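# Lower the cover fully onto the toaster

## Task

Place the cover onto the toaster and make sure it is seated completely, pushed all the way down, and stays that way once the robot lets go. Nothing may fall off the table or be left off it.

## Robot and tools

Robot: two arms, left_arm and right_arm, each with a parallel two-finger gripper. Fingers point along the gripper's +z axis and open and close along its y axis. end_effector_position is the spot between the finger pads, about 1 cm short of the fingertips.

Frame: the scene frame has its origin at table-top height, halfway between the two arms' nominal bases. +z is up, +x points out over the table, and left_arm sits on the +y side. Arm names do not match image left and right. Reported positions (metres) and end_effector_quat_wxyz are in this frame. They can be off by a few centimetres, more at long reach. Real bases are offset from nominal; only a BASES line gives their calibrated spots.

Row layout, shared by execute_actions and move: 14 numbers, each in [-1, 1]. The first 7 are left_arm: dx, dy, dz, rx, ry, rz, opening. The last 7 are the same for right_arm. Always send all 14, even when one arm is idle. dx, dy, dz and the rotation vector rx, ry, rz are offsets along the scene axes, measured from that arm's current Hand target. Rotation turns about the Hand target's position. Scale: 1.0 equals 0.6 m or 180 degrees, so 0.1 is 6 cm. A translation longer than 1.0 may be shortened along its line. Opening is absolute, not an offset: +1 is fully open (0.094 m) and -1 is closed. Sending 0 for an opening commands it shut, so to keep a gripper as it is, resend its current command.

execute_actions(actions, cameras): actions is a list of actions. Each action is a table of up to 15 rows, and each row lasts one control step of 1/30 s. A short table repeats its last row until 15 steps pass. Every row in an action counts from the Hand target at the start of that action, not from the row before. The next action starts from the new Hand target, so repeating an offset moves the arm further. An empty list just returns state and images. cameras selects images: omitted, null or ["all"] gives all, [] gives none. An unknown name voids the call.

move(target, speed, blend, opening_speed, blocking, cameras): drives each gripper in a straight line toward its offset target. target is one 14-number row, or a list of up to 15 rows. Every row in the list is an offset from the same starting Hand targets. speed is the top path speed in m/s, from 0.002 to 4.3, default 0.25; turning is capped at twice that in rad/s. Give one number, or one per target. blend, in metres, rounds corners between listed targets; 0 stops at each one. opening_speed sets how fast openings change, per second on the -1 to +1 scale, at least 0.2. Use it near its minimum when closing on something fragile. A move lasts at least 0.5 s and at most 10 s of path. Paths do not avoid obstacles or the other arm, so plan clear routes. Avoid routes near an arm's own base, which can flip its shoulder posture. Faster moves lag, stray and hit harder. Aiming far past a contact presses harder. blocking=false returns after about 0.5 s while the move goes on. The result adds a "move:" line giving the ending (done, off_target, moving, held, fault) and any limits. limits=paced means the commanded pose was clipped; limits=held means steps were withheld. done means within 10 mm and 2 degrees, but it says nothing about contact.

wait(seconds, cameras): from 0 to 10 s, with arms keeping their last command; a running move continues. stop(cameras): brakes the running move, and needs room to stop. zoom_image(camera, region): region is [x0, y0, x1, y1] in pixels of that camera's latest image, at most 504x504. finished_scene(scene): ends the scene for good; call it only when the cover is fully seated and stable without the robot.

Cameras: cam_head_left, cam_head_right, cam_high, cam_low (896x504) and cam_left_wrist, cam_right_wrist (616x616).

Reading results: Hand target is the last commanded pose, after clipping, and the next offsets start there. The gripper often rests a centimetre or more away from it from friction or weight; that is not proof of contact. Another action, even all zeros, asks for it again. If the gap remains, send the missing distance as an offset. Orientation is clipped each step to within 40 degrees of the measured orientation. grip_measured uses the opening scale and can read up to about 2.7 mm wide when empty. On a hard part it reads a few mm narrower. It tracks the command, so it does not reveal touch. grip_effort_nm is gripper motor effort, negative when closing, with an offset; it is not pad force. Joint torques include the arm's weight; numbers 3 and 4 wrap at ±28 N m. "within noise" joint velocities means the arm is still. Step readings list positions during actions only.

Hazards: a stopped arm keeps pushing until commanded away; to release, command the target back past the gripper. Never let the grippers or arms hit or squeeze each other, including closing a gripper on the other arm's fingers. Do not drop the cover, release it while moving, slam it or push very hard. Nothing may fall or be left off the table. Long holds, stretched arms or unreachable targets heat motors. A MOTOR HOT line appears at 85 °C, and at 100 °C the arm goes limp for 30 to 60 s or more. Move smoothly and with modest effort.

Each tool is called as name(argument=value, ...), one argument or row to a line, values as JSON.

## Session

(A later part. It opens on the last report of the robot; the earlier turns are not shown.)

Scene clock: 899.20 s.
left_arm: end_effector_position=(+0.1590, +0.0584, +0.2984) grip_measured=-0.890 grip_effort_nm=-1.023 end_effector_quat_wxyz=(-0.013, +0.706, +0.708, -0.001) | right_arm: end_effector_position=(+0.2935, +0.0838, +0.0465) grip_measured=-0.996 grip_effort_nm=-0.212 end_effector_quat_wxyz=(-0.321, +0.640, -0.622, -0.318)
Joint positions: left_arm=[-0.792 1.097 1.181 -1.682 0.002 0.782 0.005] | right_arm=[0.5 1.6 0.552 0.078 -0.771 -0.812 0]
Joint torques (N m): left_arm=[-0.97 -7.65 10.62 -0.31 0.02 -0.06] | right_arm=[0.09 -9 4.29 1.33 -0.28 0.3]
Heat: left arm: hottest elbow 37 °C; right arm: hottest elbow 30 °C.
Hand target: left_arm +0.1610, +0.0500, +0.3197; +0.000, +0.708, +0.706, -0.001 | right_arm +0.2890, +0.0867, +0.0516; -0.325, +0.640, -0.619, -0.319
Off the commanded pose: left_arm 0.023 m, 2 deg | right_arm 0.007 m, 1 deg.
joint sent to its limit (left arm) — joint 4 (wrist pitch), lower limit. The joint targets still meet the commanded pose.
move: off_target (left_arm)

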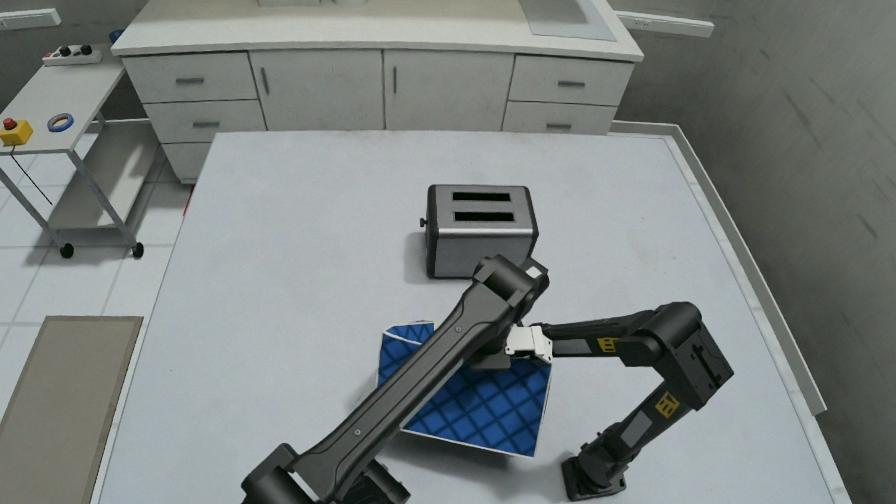

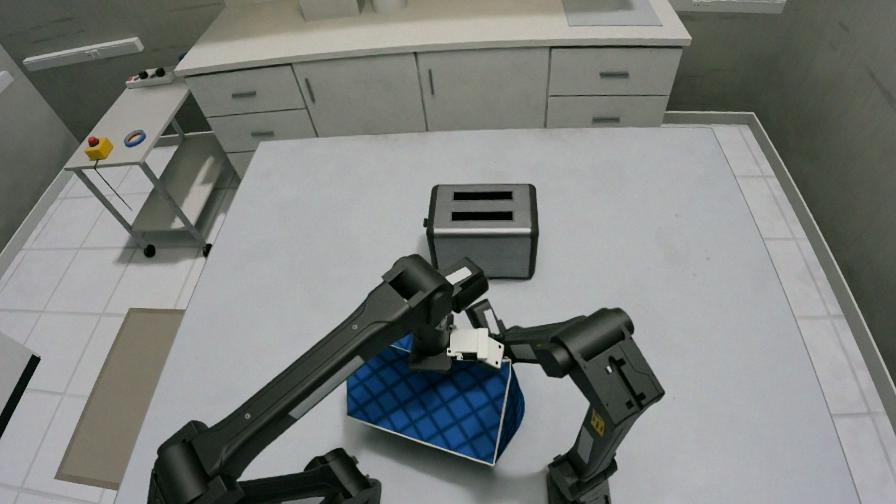

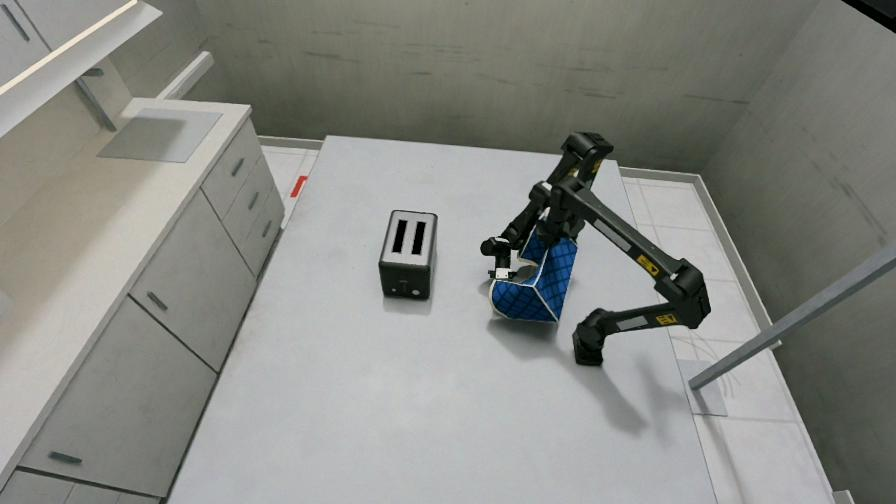

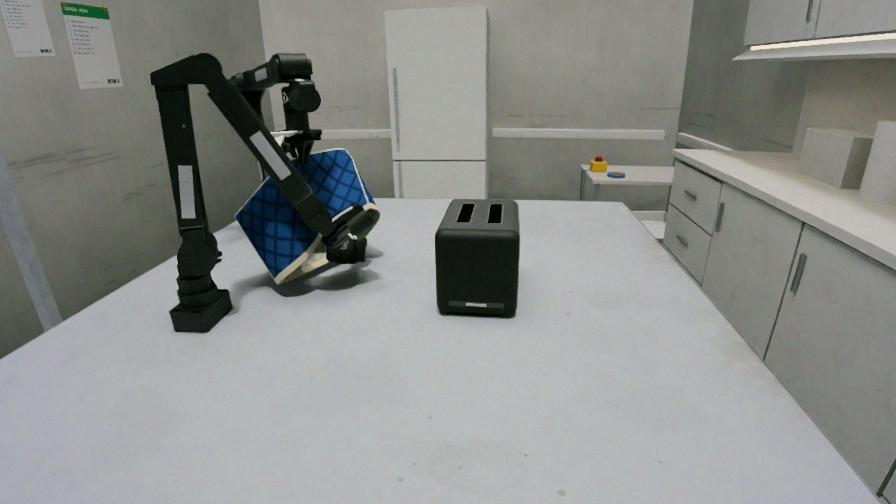

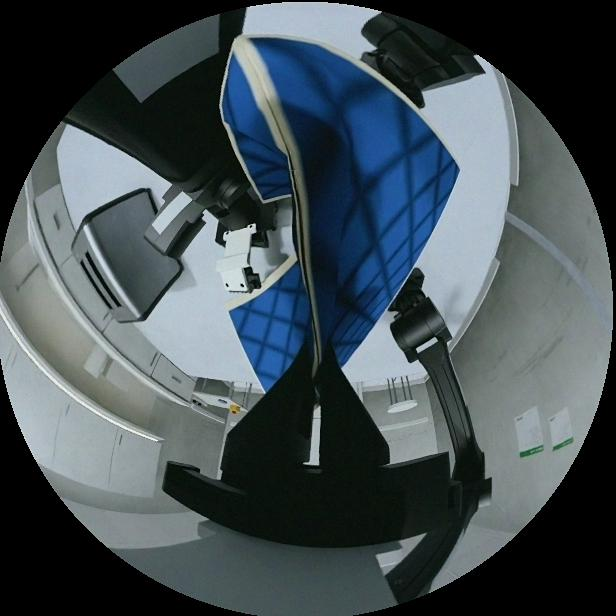

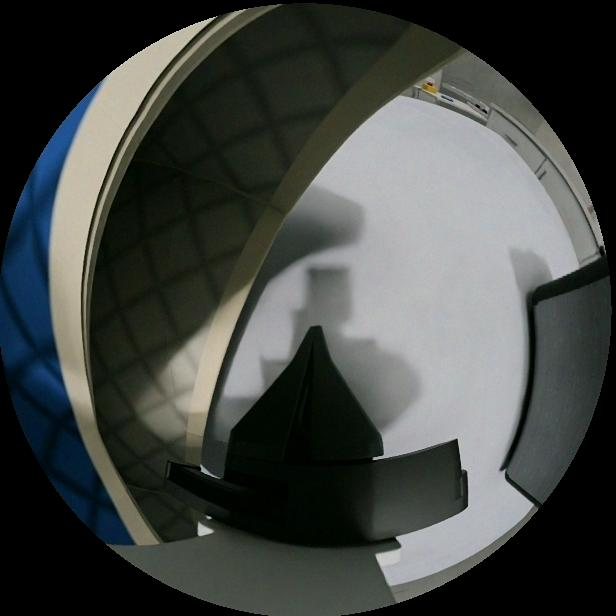

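move(
  target=[
    [0,0,0.0,0,0,0,-1, 0.04,0.1,0.0,0,0,0,-1],
    [0,0,0,0,0,0,-1,-0.06,0.1,0,0,0,0,-1],
  ],
  speed=0.12,
  cameras=["cam_low","cam_right_wrist","cam_high"],
)

move(
  target=[
    [0.12,0,0.0,0,0,0,-1, 0,0,0.0,0,0,0,-1],
  ],
  speed=0.12,
)

Scene clock: 903.73 s.
left_arm: end_effector_position=(+0.1589, +0.0584, +0.2984) grip_measured=-0.890 grip_effort_nm=-1.028 end_effector_quat_wxyz=(-0.014, +0.706, +0.708, -0.001) | right_arm: end_effector_position=(+0.2927, +0.0858, +0.0463) grip_measured=-0.996 grip_effort_nm=-0.217 end_effector_quat_wxyz=(-0.320, +0.640, -0.623, -0.317)
Joint positions: left_arm=[-0.792 1.097 1.181 -1.682 0.002 0.782 0.005] | right_arm=[0.508 1.6 0.551 0.083 -0.763 -0.804 0]
Joint torques (N m): left_arm=[-1.03 -7.65 10.39 -0.35 0.06 -0.03] | right_arm=[-1.38 -7.71 5.24 0.91 -0.51 0.09]
Heat: left arm: hottest elbow 38 °C; right arm: hottest elbow 30 °C.
Hand target: left_arm +0.1608, +0.0504, +0.3192; +0.007, +0.708, +0.706, -0.001 (not the last commanded pose) | right_arm +0.2937, +0.0844, +0.0464; -0.321, +0.639, -0.623, -0.317 (not the last commanded pose)
Off the commanded pose: left_arm 0.023 m, 2 deg | right_arm 0.073 m, 1 deg.
joint sent to its limit (left arm) — joint 4 (wrist pitch), lower limit.
move: held (right_arm; a check stopped the path), off_target (left_arm; braked when a check withheld steps of right_arm); path passed 0 of 2 targets; limits=held
pose unreachable (right arm): on one or more control steps of this call, first in action 0 (counted from 0), this arm could not follow its commanded pose, so it was not sent that pose on those steps. It may still have moved: this result reports where it is.
cause: moving toward the commanded pose would bring a part of the arm too close to another arm (this arm's forearm (the part past joint 3) and the left arm's wrist camera, along the way the arms are being sent, or toward where that arm still pushes).
Images, in order (width x height): cam_high 896x504, cam_low 896x504, cam_right_wrist 616x616.

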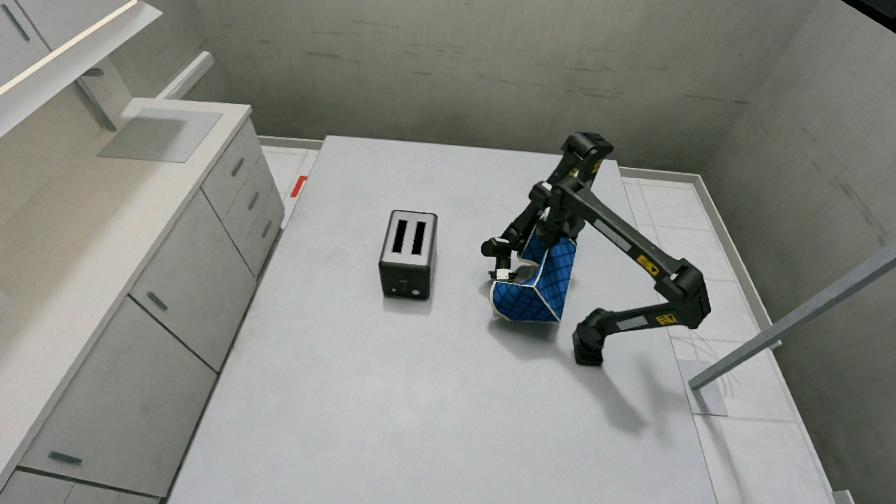

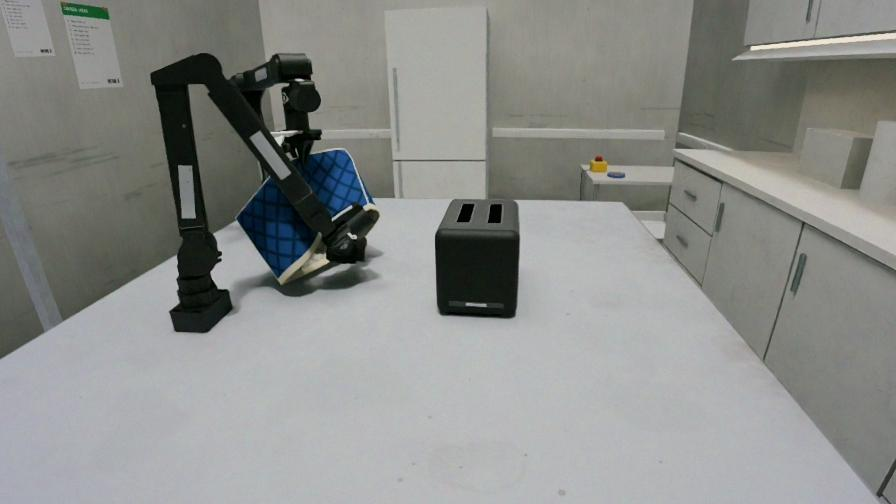

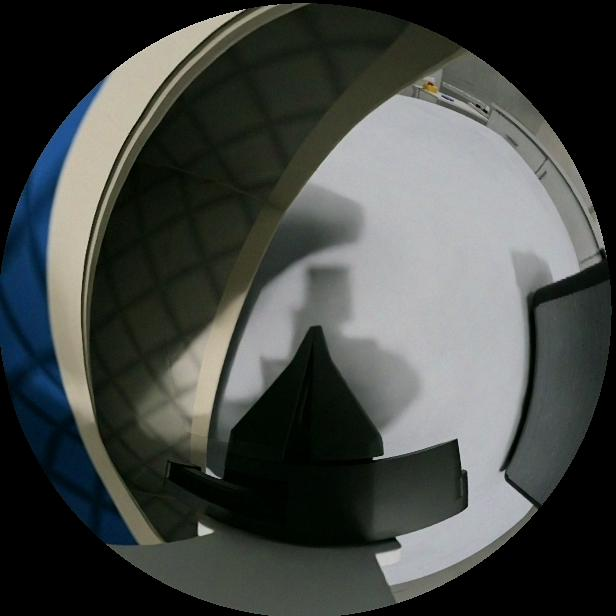

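Scene clock: 905.13 s.
left_arm: end_effector_position=(+0.2147, +0.0586, +0.3008) grip_measured=-0.890 grip_effort_nm=-1.023 end_effector_quat_wxyz=(-0.025, +0.712, +0.701, -0.004) | right_arm: end_effector_position=(+0.2927, +0.0858, +0.0463) grip_measured=-0.996 grip_effort_nm=-0.217 end_effector_quat_wxyz=(-0.320, +0.640, -0.623, -0.317)
Joint positions: left_arm=[-0.67 1.222 1.283 -1.682 0.001 0.921 0.005] | right_arm=[0.508 1.6 0.551 0.083 -0.763 -0.804 0]
Joint torques (N m): left_arm=[1.38 -8 11.14 0.49 0.17 0.05] | right_arm=[-1.32 -7.59 5.22 0.87 -0.52 0.09]
Heat: left arm: hottest elbow 38 °C; right arm: hottest elbow 30 °C.
Hand target: left_arm +0.2328, +0.0504, +0.3192; +0.007, +0.708, +0.706, -0.001 | right_arm +0.2937, +0.0844, +0.0464; -0.321, +0.639, -0.623, -0.317
Off the commanded pose: left_arm 0.027 m, 4 deg | right_arm 0.002 m, 0 deg.
move: off_target (left_arm)

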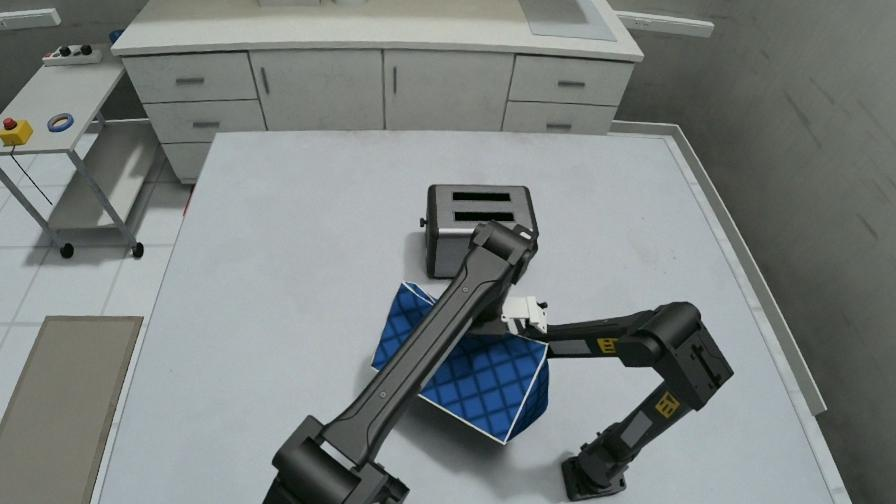

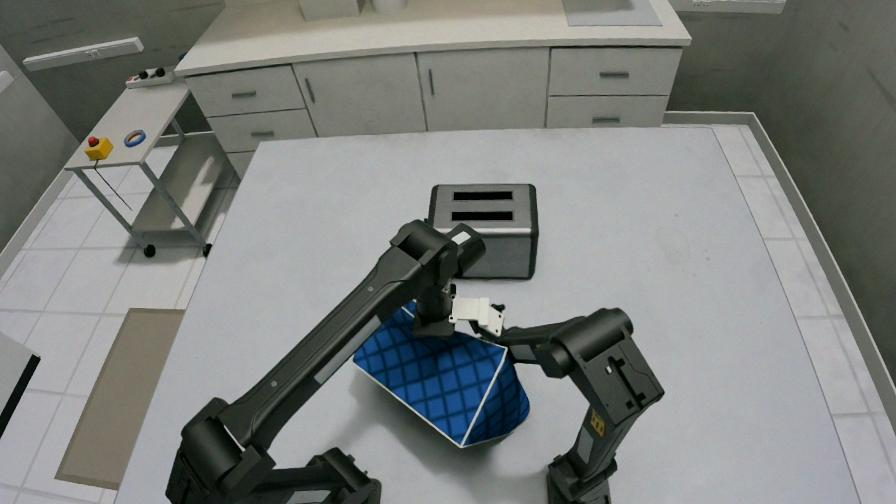

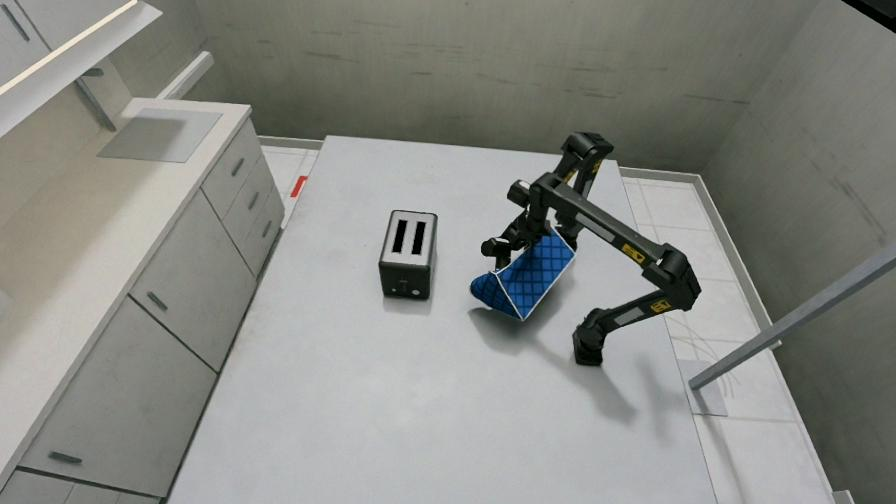

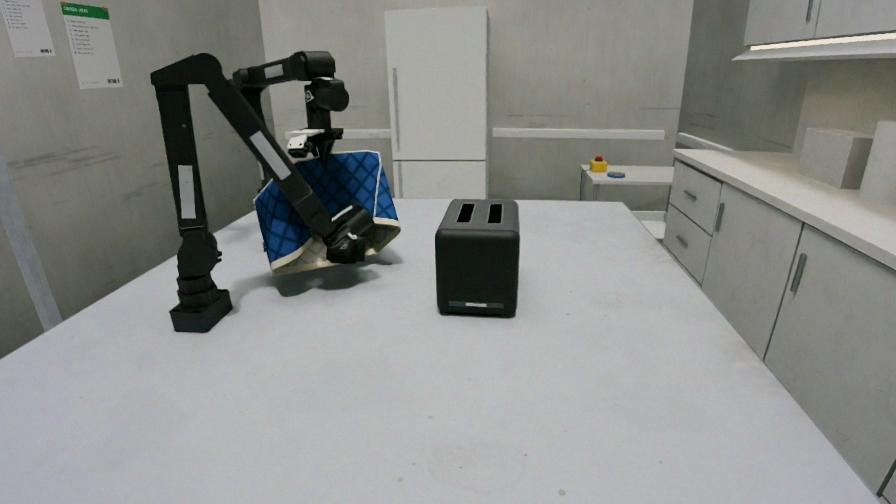

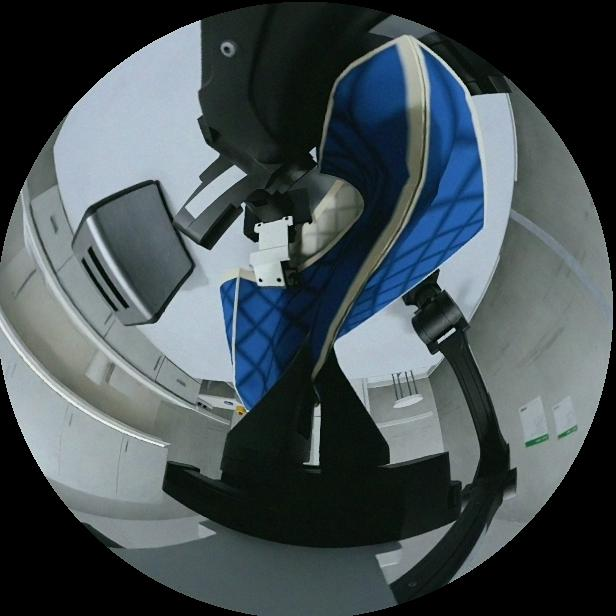

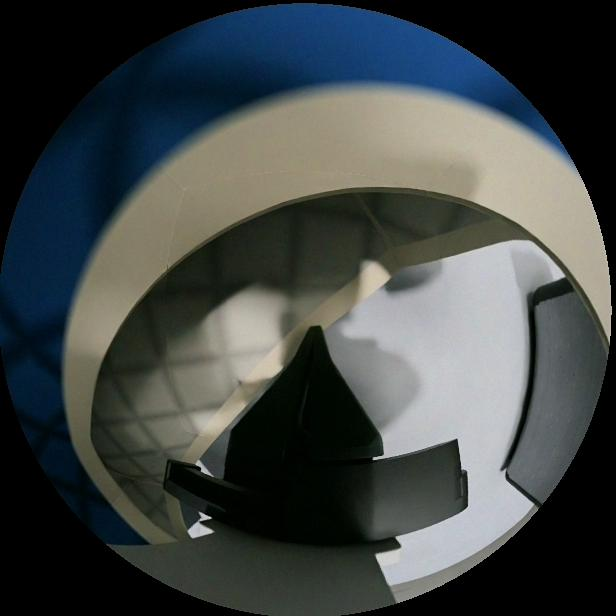

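move(
  target=[
    [0.11,0,0.02,0,0,0.17,-1, 0,0,0.0,0,0,0,-1],
  ],
  speed=0.12,
)

Scene clock: 913.00 s.
left_arm: end_effector_position=(+0.2815, +0.0562, +0.3125) grip_measured=-0.890 grip_effort_nm=-1.028 end_effector_quat_wxyz=(-0.019, +0.514, +0.858, +0.003) | right_arm: end_effector_position=(+0.2933, +0.0852, +0.0463) grip_measured=-0.996 grip_effort_nm=-0.217 end_effector_quat_wxyz=(-0.321, +0.639, -0.623, -0.317)
Joint positions: left_arm=[-0.57 1.361 1.439 -1.686 -0.005 0.514 0.005] | right_arm=[0.506 1.6 0.551 0.083 -0.763 -0.804 0]
Joint torques (N m): left_arm=[0.67 -9.99 11.63 0.05 0.18 -0.21] | right_arm=[-1.14 -7.53 5.24 0.9 -0.51 0.09]
Heat: left arm: hottest elbow 38 °C; right arm: hottest shoulder 30 °C.
Hand target: left_arm +0.2988, +0.0503, +0.3312; +0.007, +0.497, +0.868, +0.001 | right_arm +0.2937, +0.0845, +0.0464; -0.321, +0.639, -0.623, -0.317
Off the commanded pose: left_arm 0.026 m, 4 deg | right_arm 0.001 m, 0 deg.
move: off_target (left_arm)

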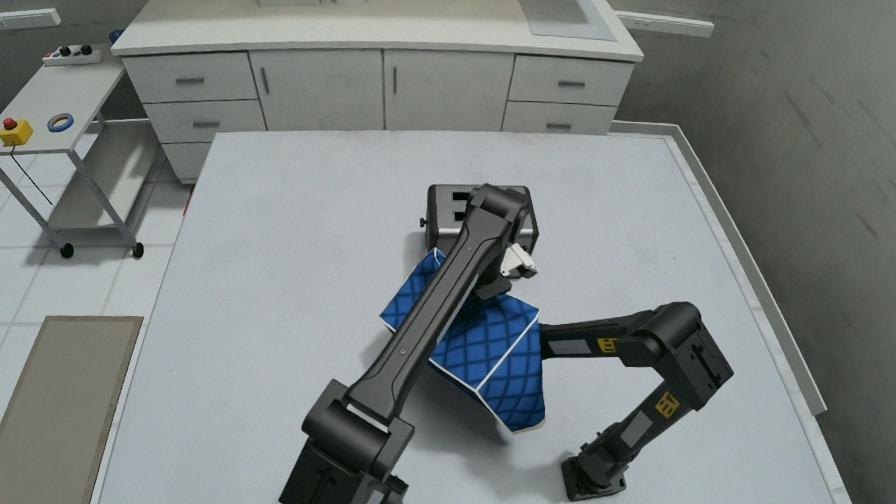

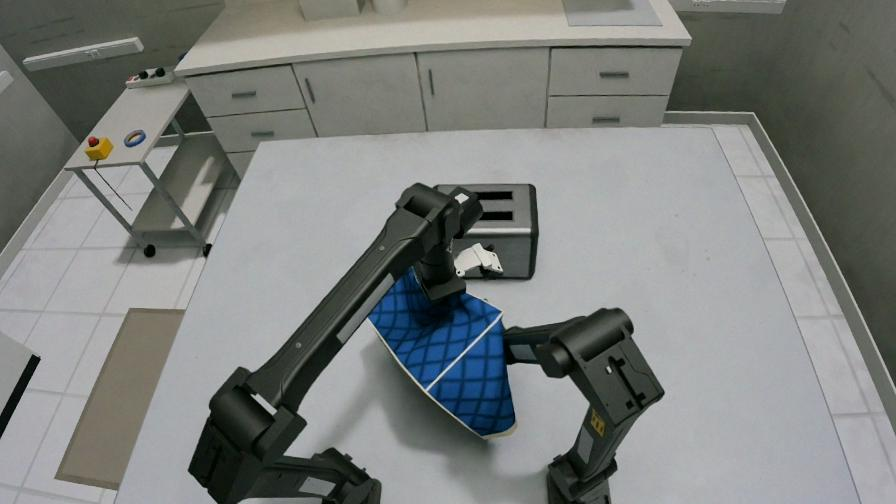

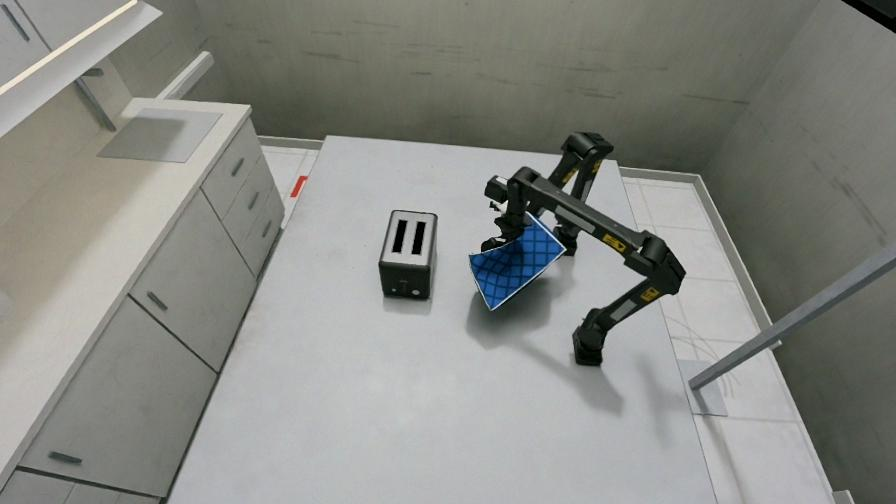

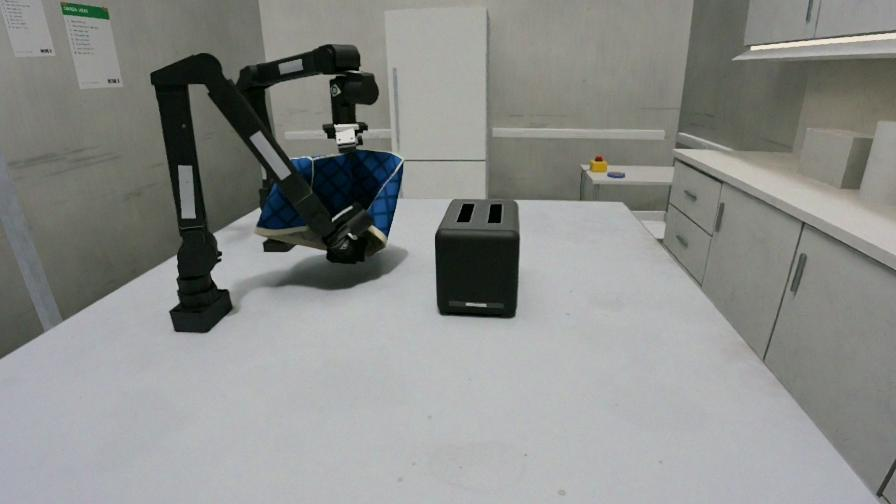

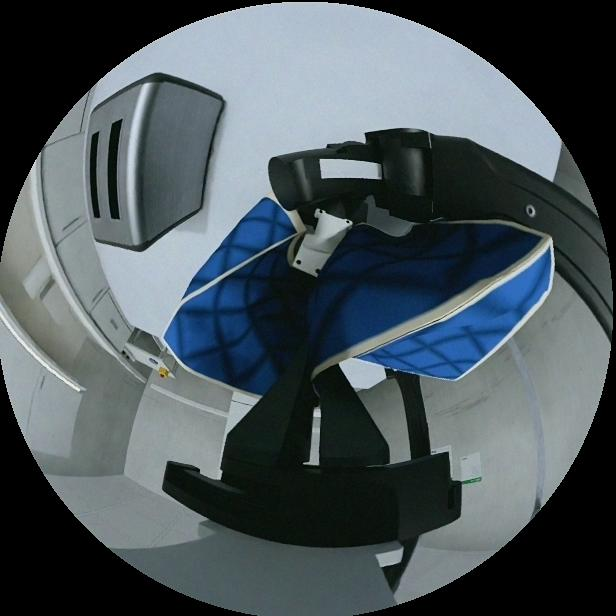

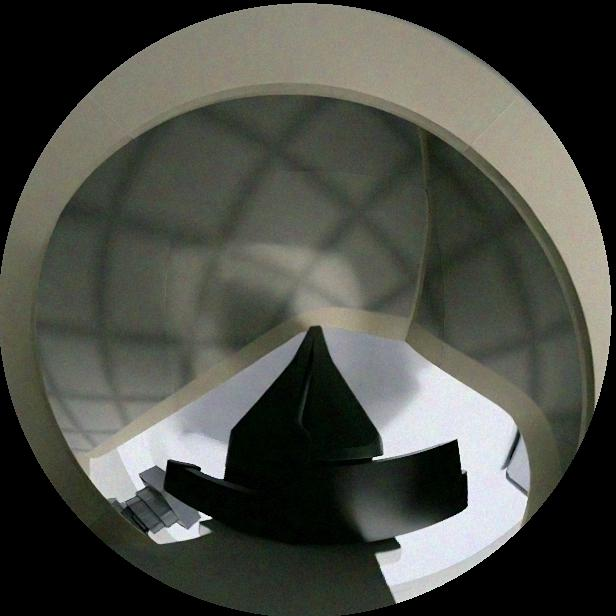

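move(
  target=[
    [0,0,0.0,0,0,0,-1, 0,-0.2,-0.02,0,0,0,-1],
    [-0.03,0,-0.12,0,0,0.1,-1, 0.0,-0.4,0.0,0,0,0,-1],
  ],
  speed=0.15,
)

Scene clock: 920.27 s.
left_arm: end_effector_position=(+0.2821, +0.0548, +0.2507) grip_measured=-0.890 grip_effort_nm=-1.023 end_effector_quat_wxyz=(-0.010, +0.354, +0.935, +0.002) | right_arm: end_effector_position=(+0.2811, -0.1495, +0.0457) grip_measured=-0.996 grip_effort_nm=-0.217 end_effector_quat_wxyz=(-0.316, +0.637, -0.625, -0.322)
Joint positions: left_arm=[-0.57 1.354 1.271 -1.508 0 0.158 0.005] | right_arm=[-0.26 1.6 0.594 -0.88 -0.898 -1.965 0]
Joint torques (N m): left_arm=[-1.08 -13.1 7.41 0.42 -0.21 -0.07] | right_arm=[-1.96 -5.25 6.99 -0.72 -0.52 -0.06]
Heat: left arm: hottest elbow 39 °C; right arm: hottest shoulder 30 °C.
Hand target: left_arm +0.2808, +0.0503, +0.2592; +0.007, +0.355, +0.935, +0.002 | right_arm +0.2936, -0.1556, +0.0464; -0.321, +0.639, -0.623, -0.317
Off the commanded pose: left_arm 0.010 m, 2 deg | right_arm 0.014 m, 1 deg.
move: off_target (right_arm)

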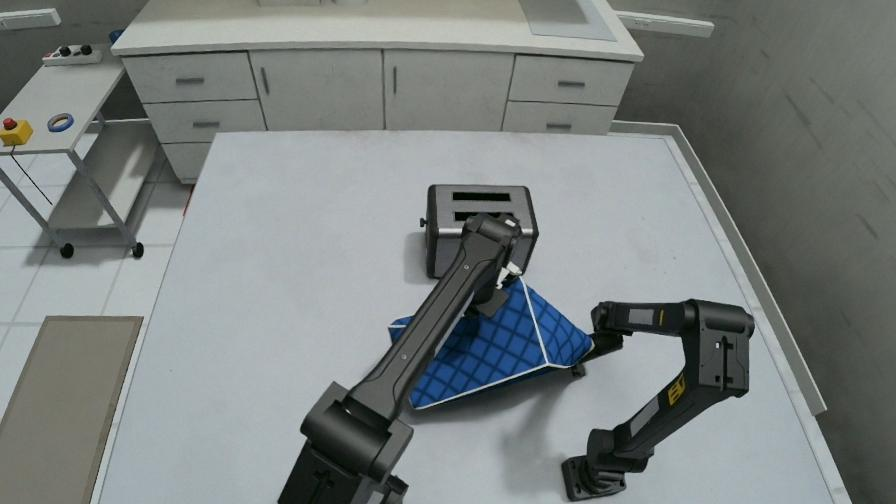

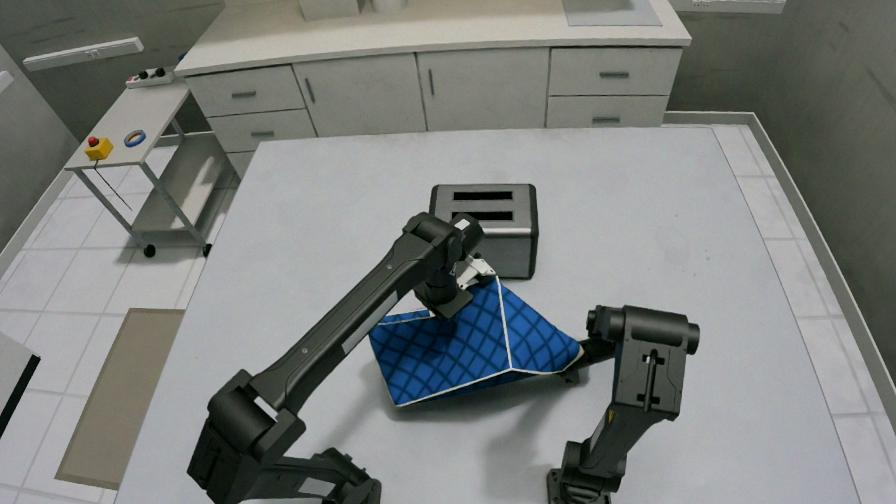

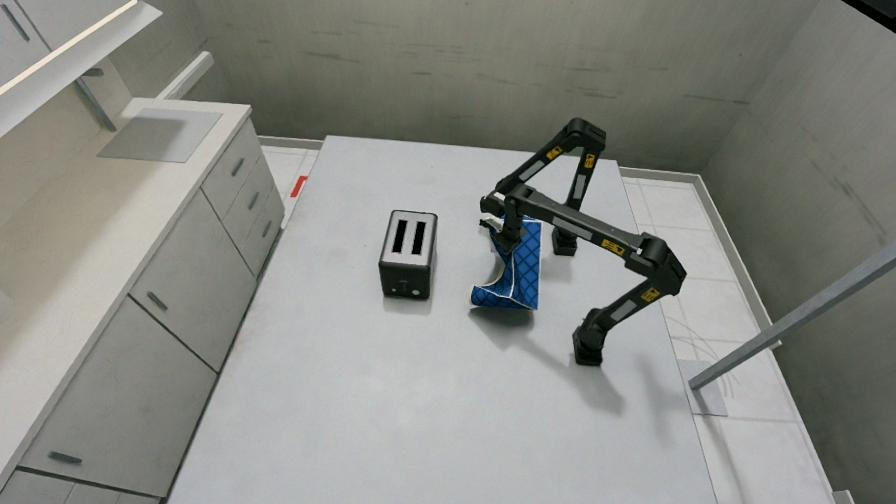

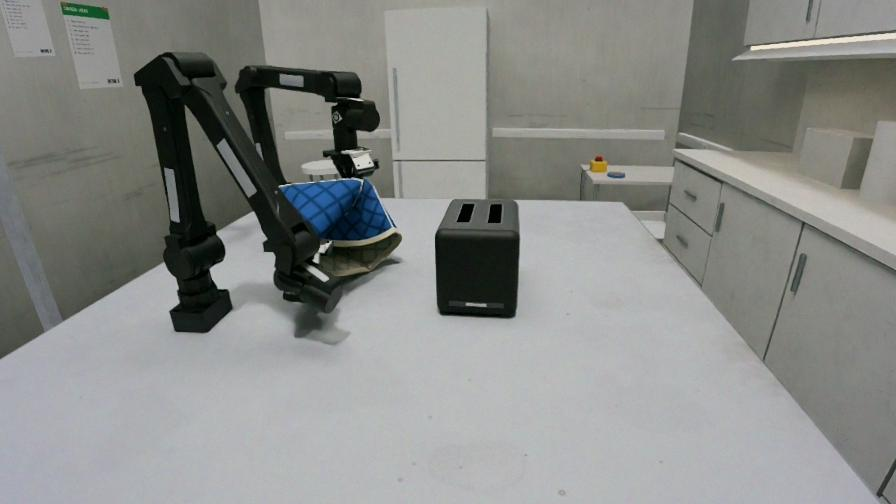

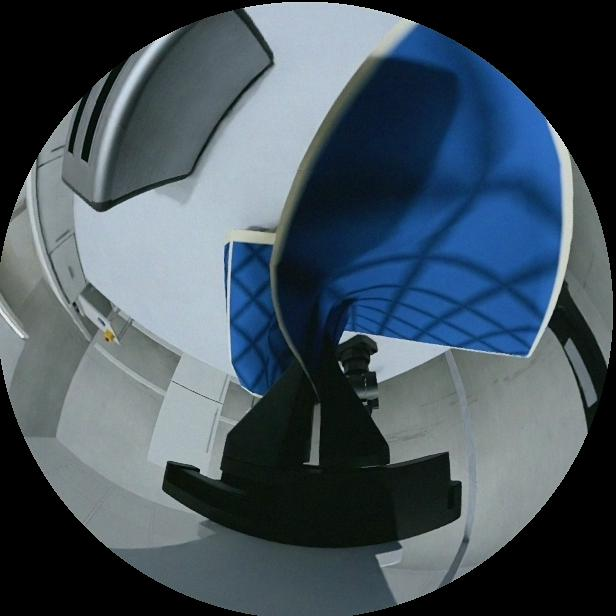

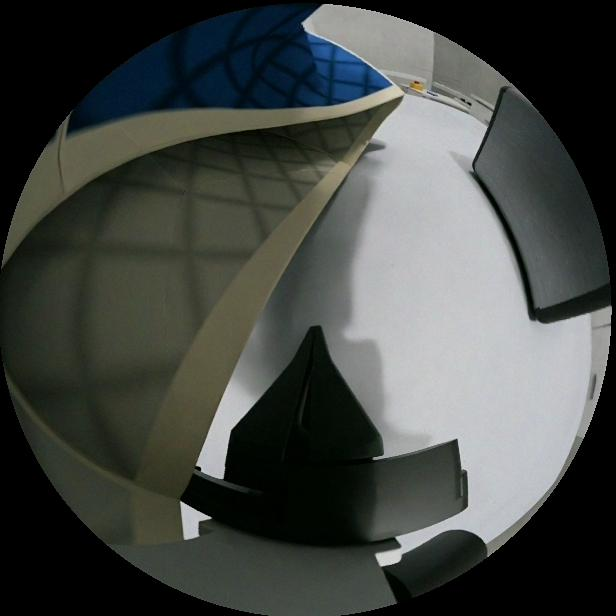

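move(
  target=[
    [0.0,0,0.06,0,0,0,-1, 0.1,0.02,0,0,0,0,-1],
    [0,0,0.06,0,0,0,-1, 0.1,0.34,0,0,0,0,-1],
  ],
  speed=0.15,
)

Scene clock: 930.70 s.
left_arm: end_effector_position=(+0.2736, +0.0617, +0.2710) grip_measured=-0.890 grip_effort_nm=-1.028 end_effector_quat_wxyz=(-0.026, +0.350, +0.936, +0.010) | right_arm: end_effector_position=(+0.3584, +0.0449, +0.0463) grip_measured=-0.996 grip_effort_nm=-0.222 end_effector_quat_wxyz=(-0.322, +0.639, -0.623, -0.315)
Joint positions: left_arm=[-0.57 1.345 1.315 -1.596 -0.009 0.151 0.005] | right_arm=[0.323 1.679 0.697 -0.144 -0.854 -1.031 0]
Joint torques (N m): left_arm=[-1.26 -12.45 10.62 -0.05 0.1 0.03] | right_arm=[0.09 -9.41 4.7 1.16 -0.39 0.28]
Heat: left arm: hottest elbow 39 °C; right arm: hottest shoulder 30 °C.
Hand target: left_arm +0.2808, +0.0504, +0.2951; +0.007, +0.355, +0.935, +0.002 | right_arm +0.3537, +0.0485, +0.0464; -0.321, +0.639, -0.623, -0.317
Off the commanded pose: left_arm 0.028 m, 4 deg | right_arm 0.006 m, 0 deg.
move: off_target (left_arm)

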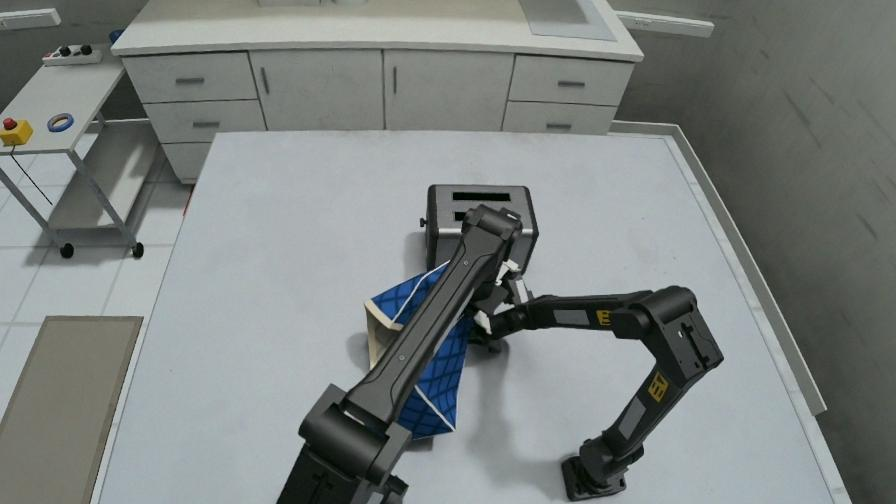

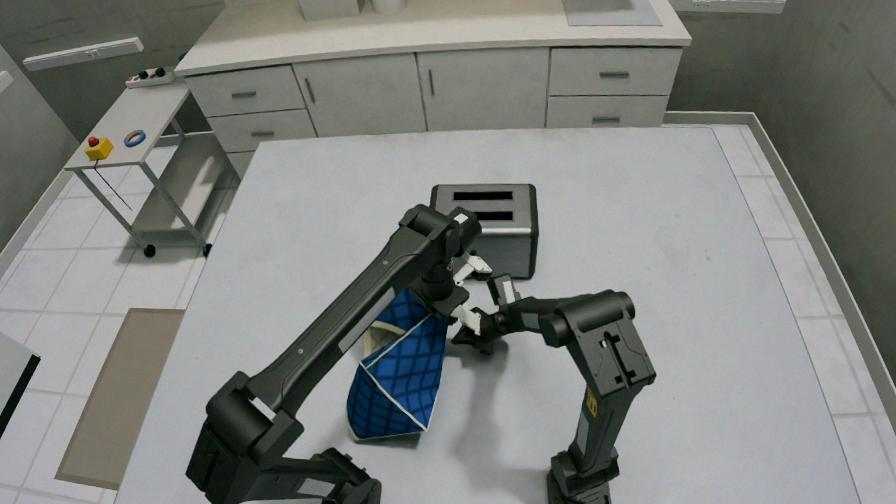

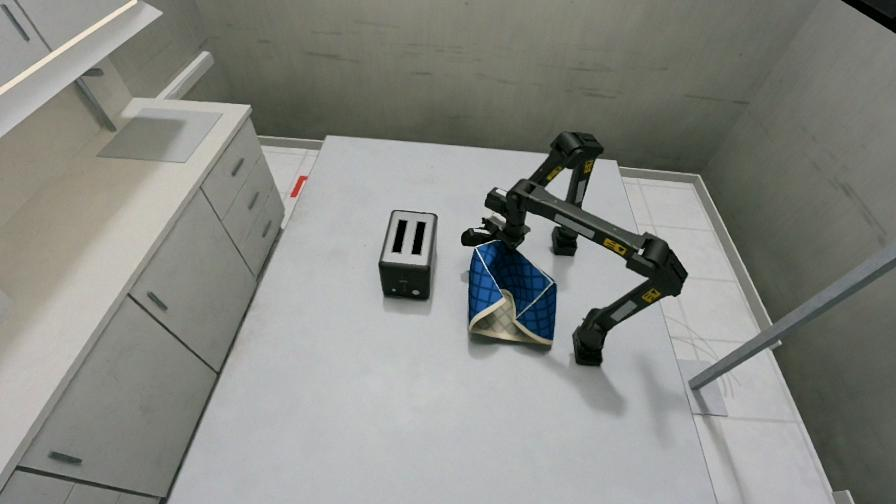

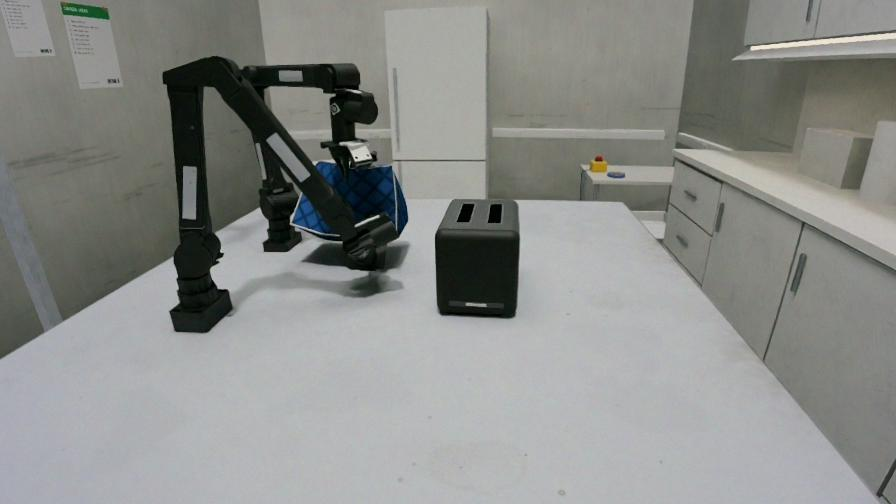

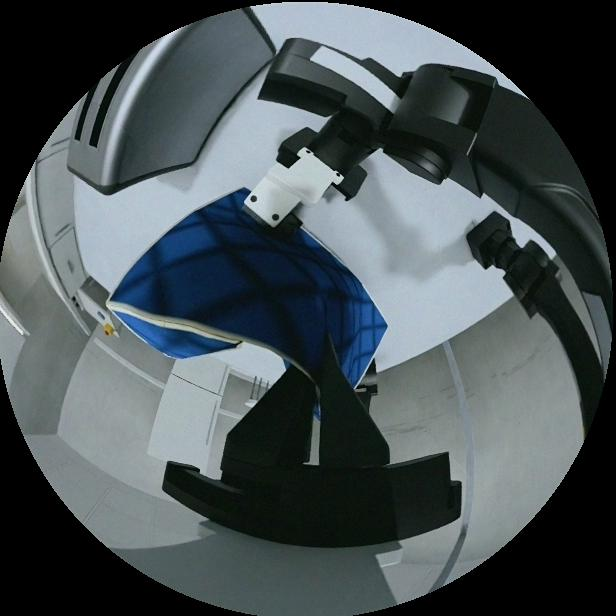

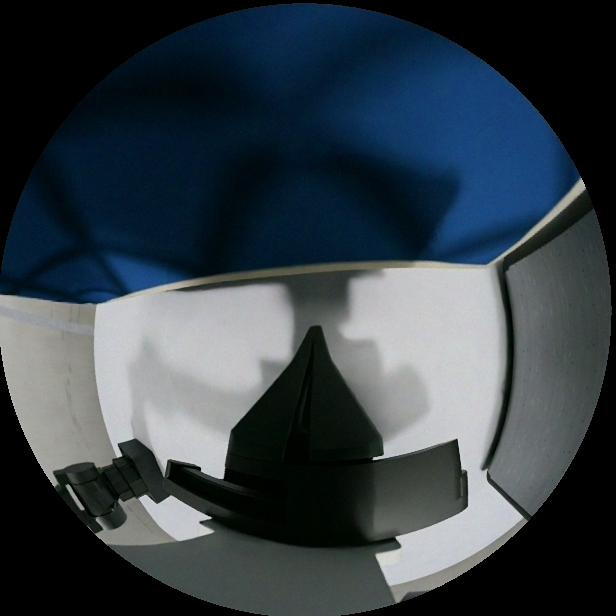

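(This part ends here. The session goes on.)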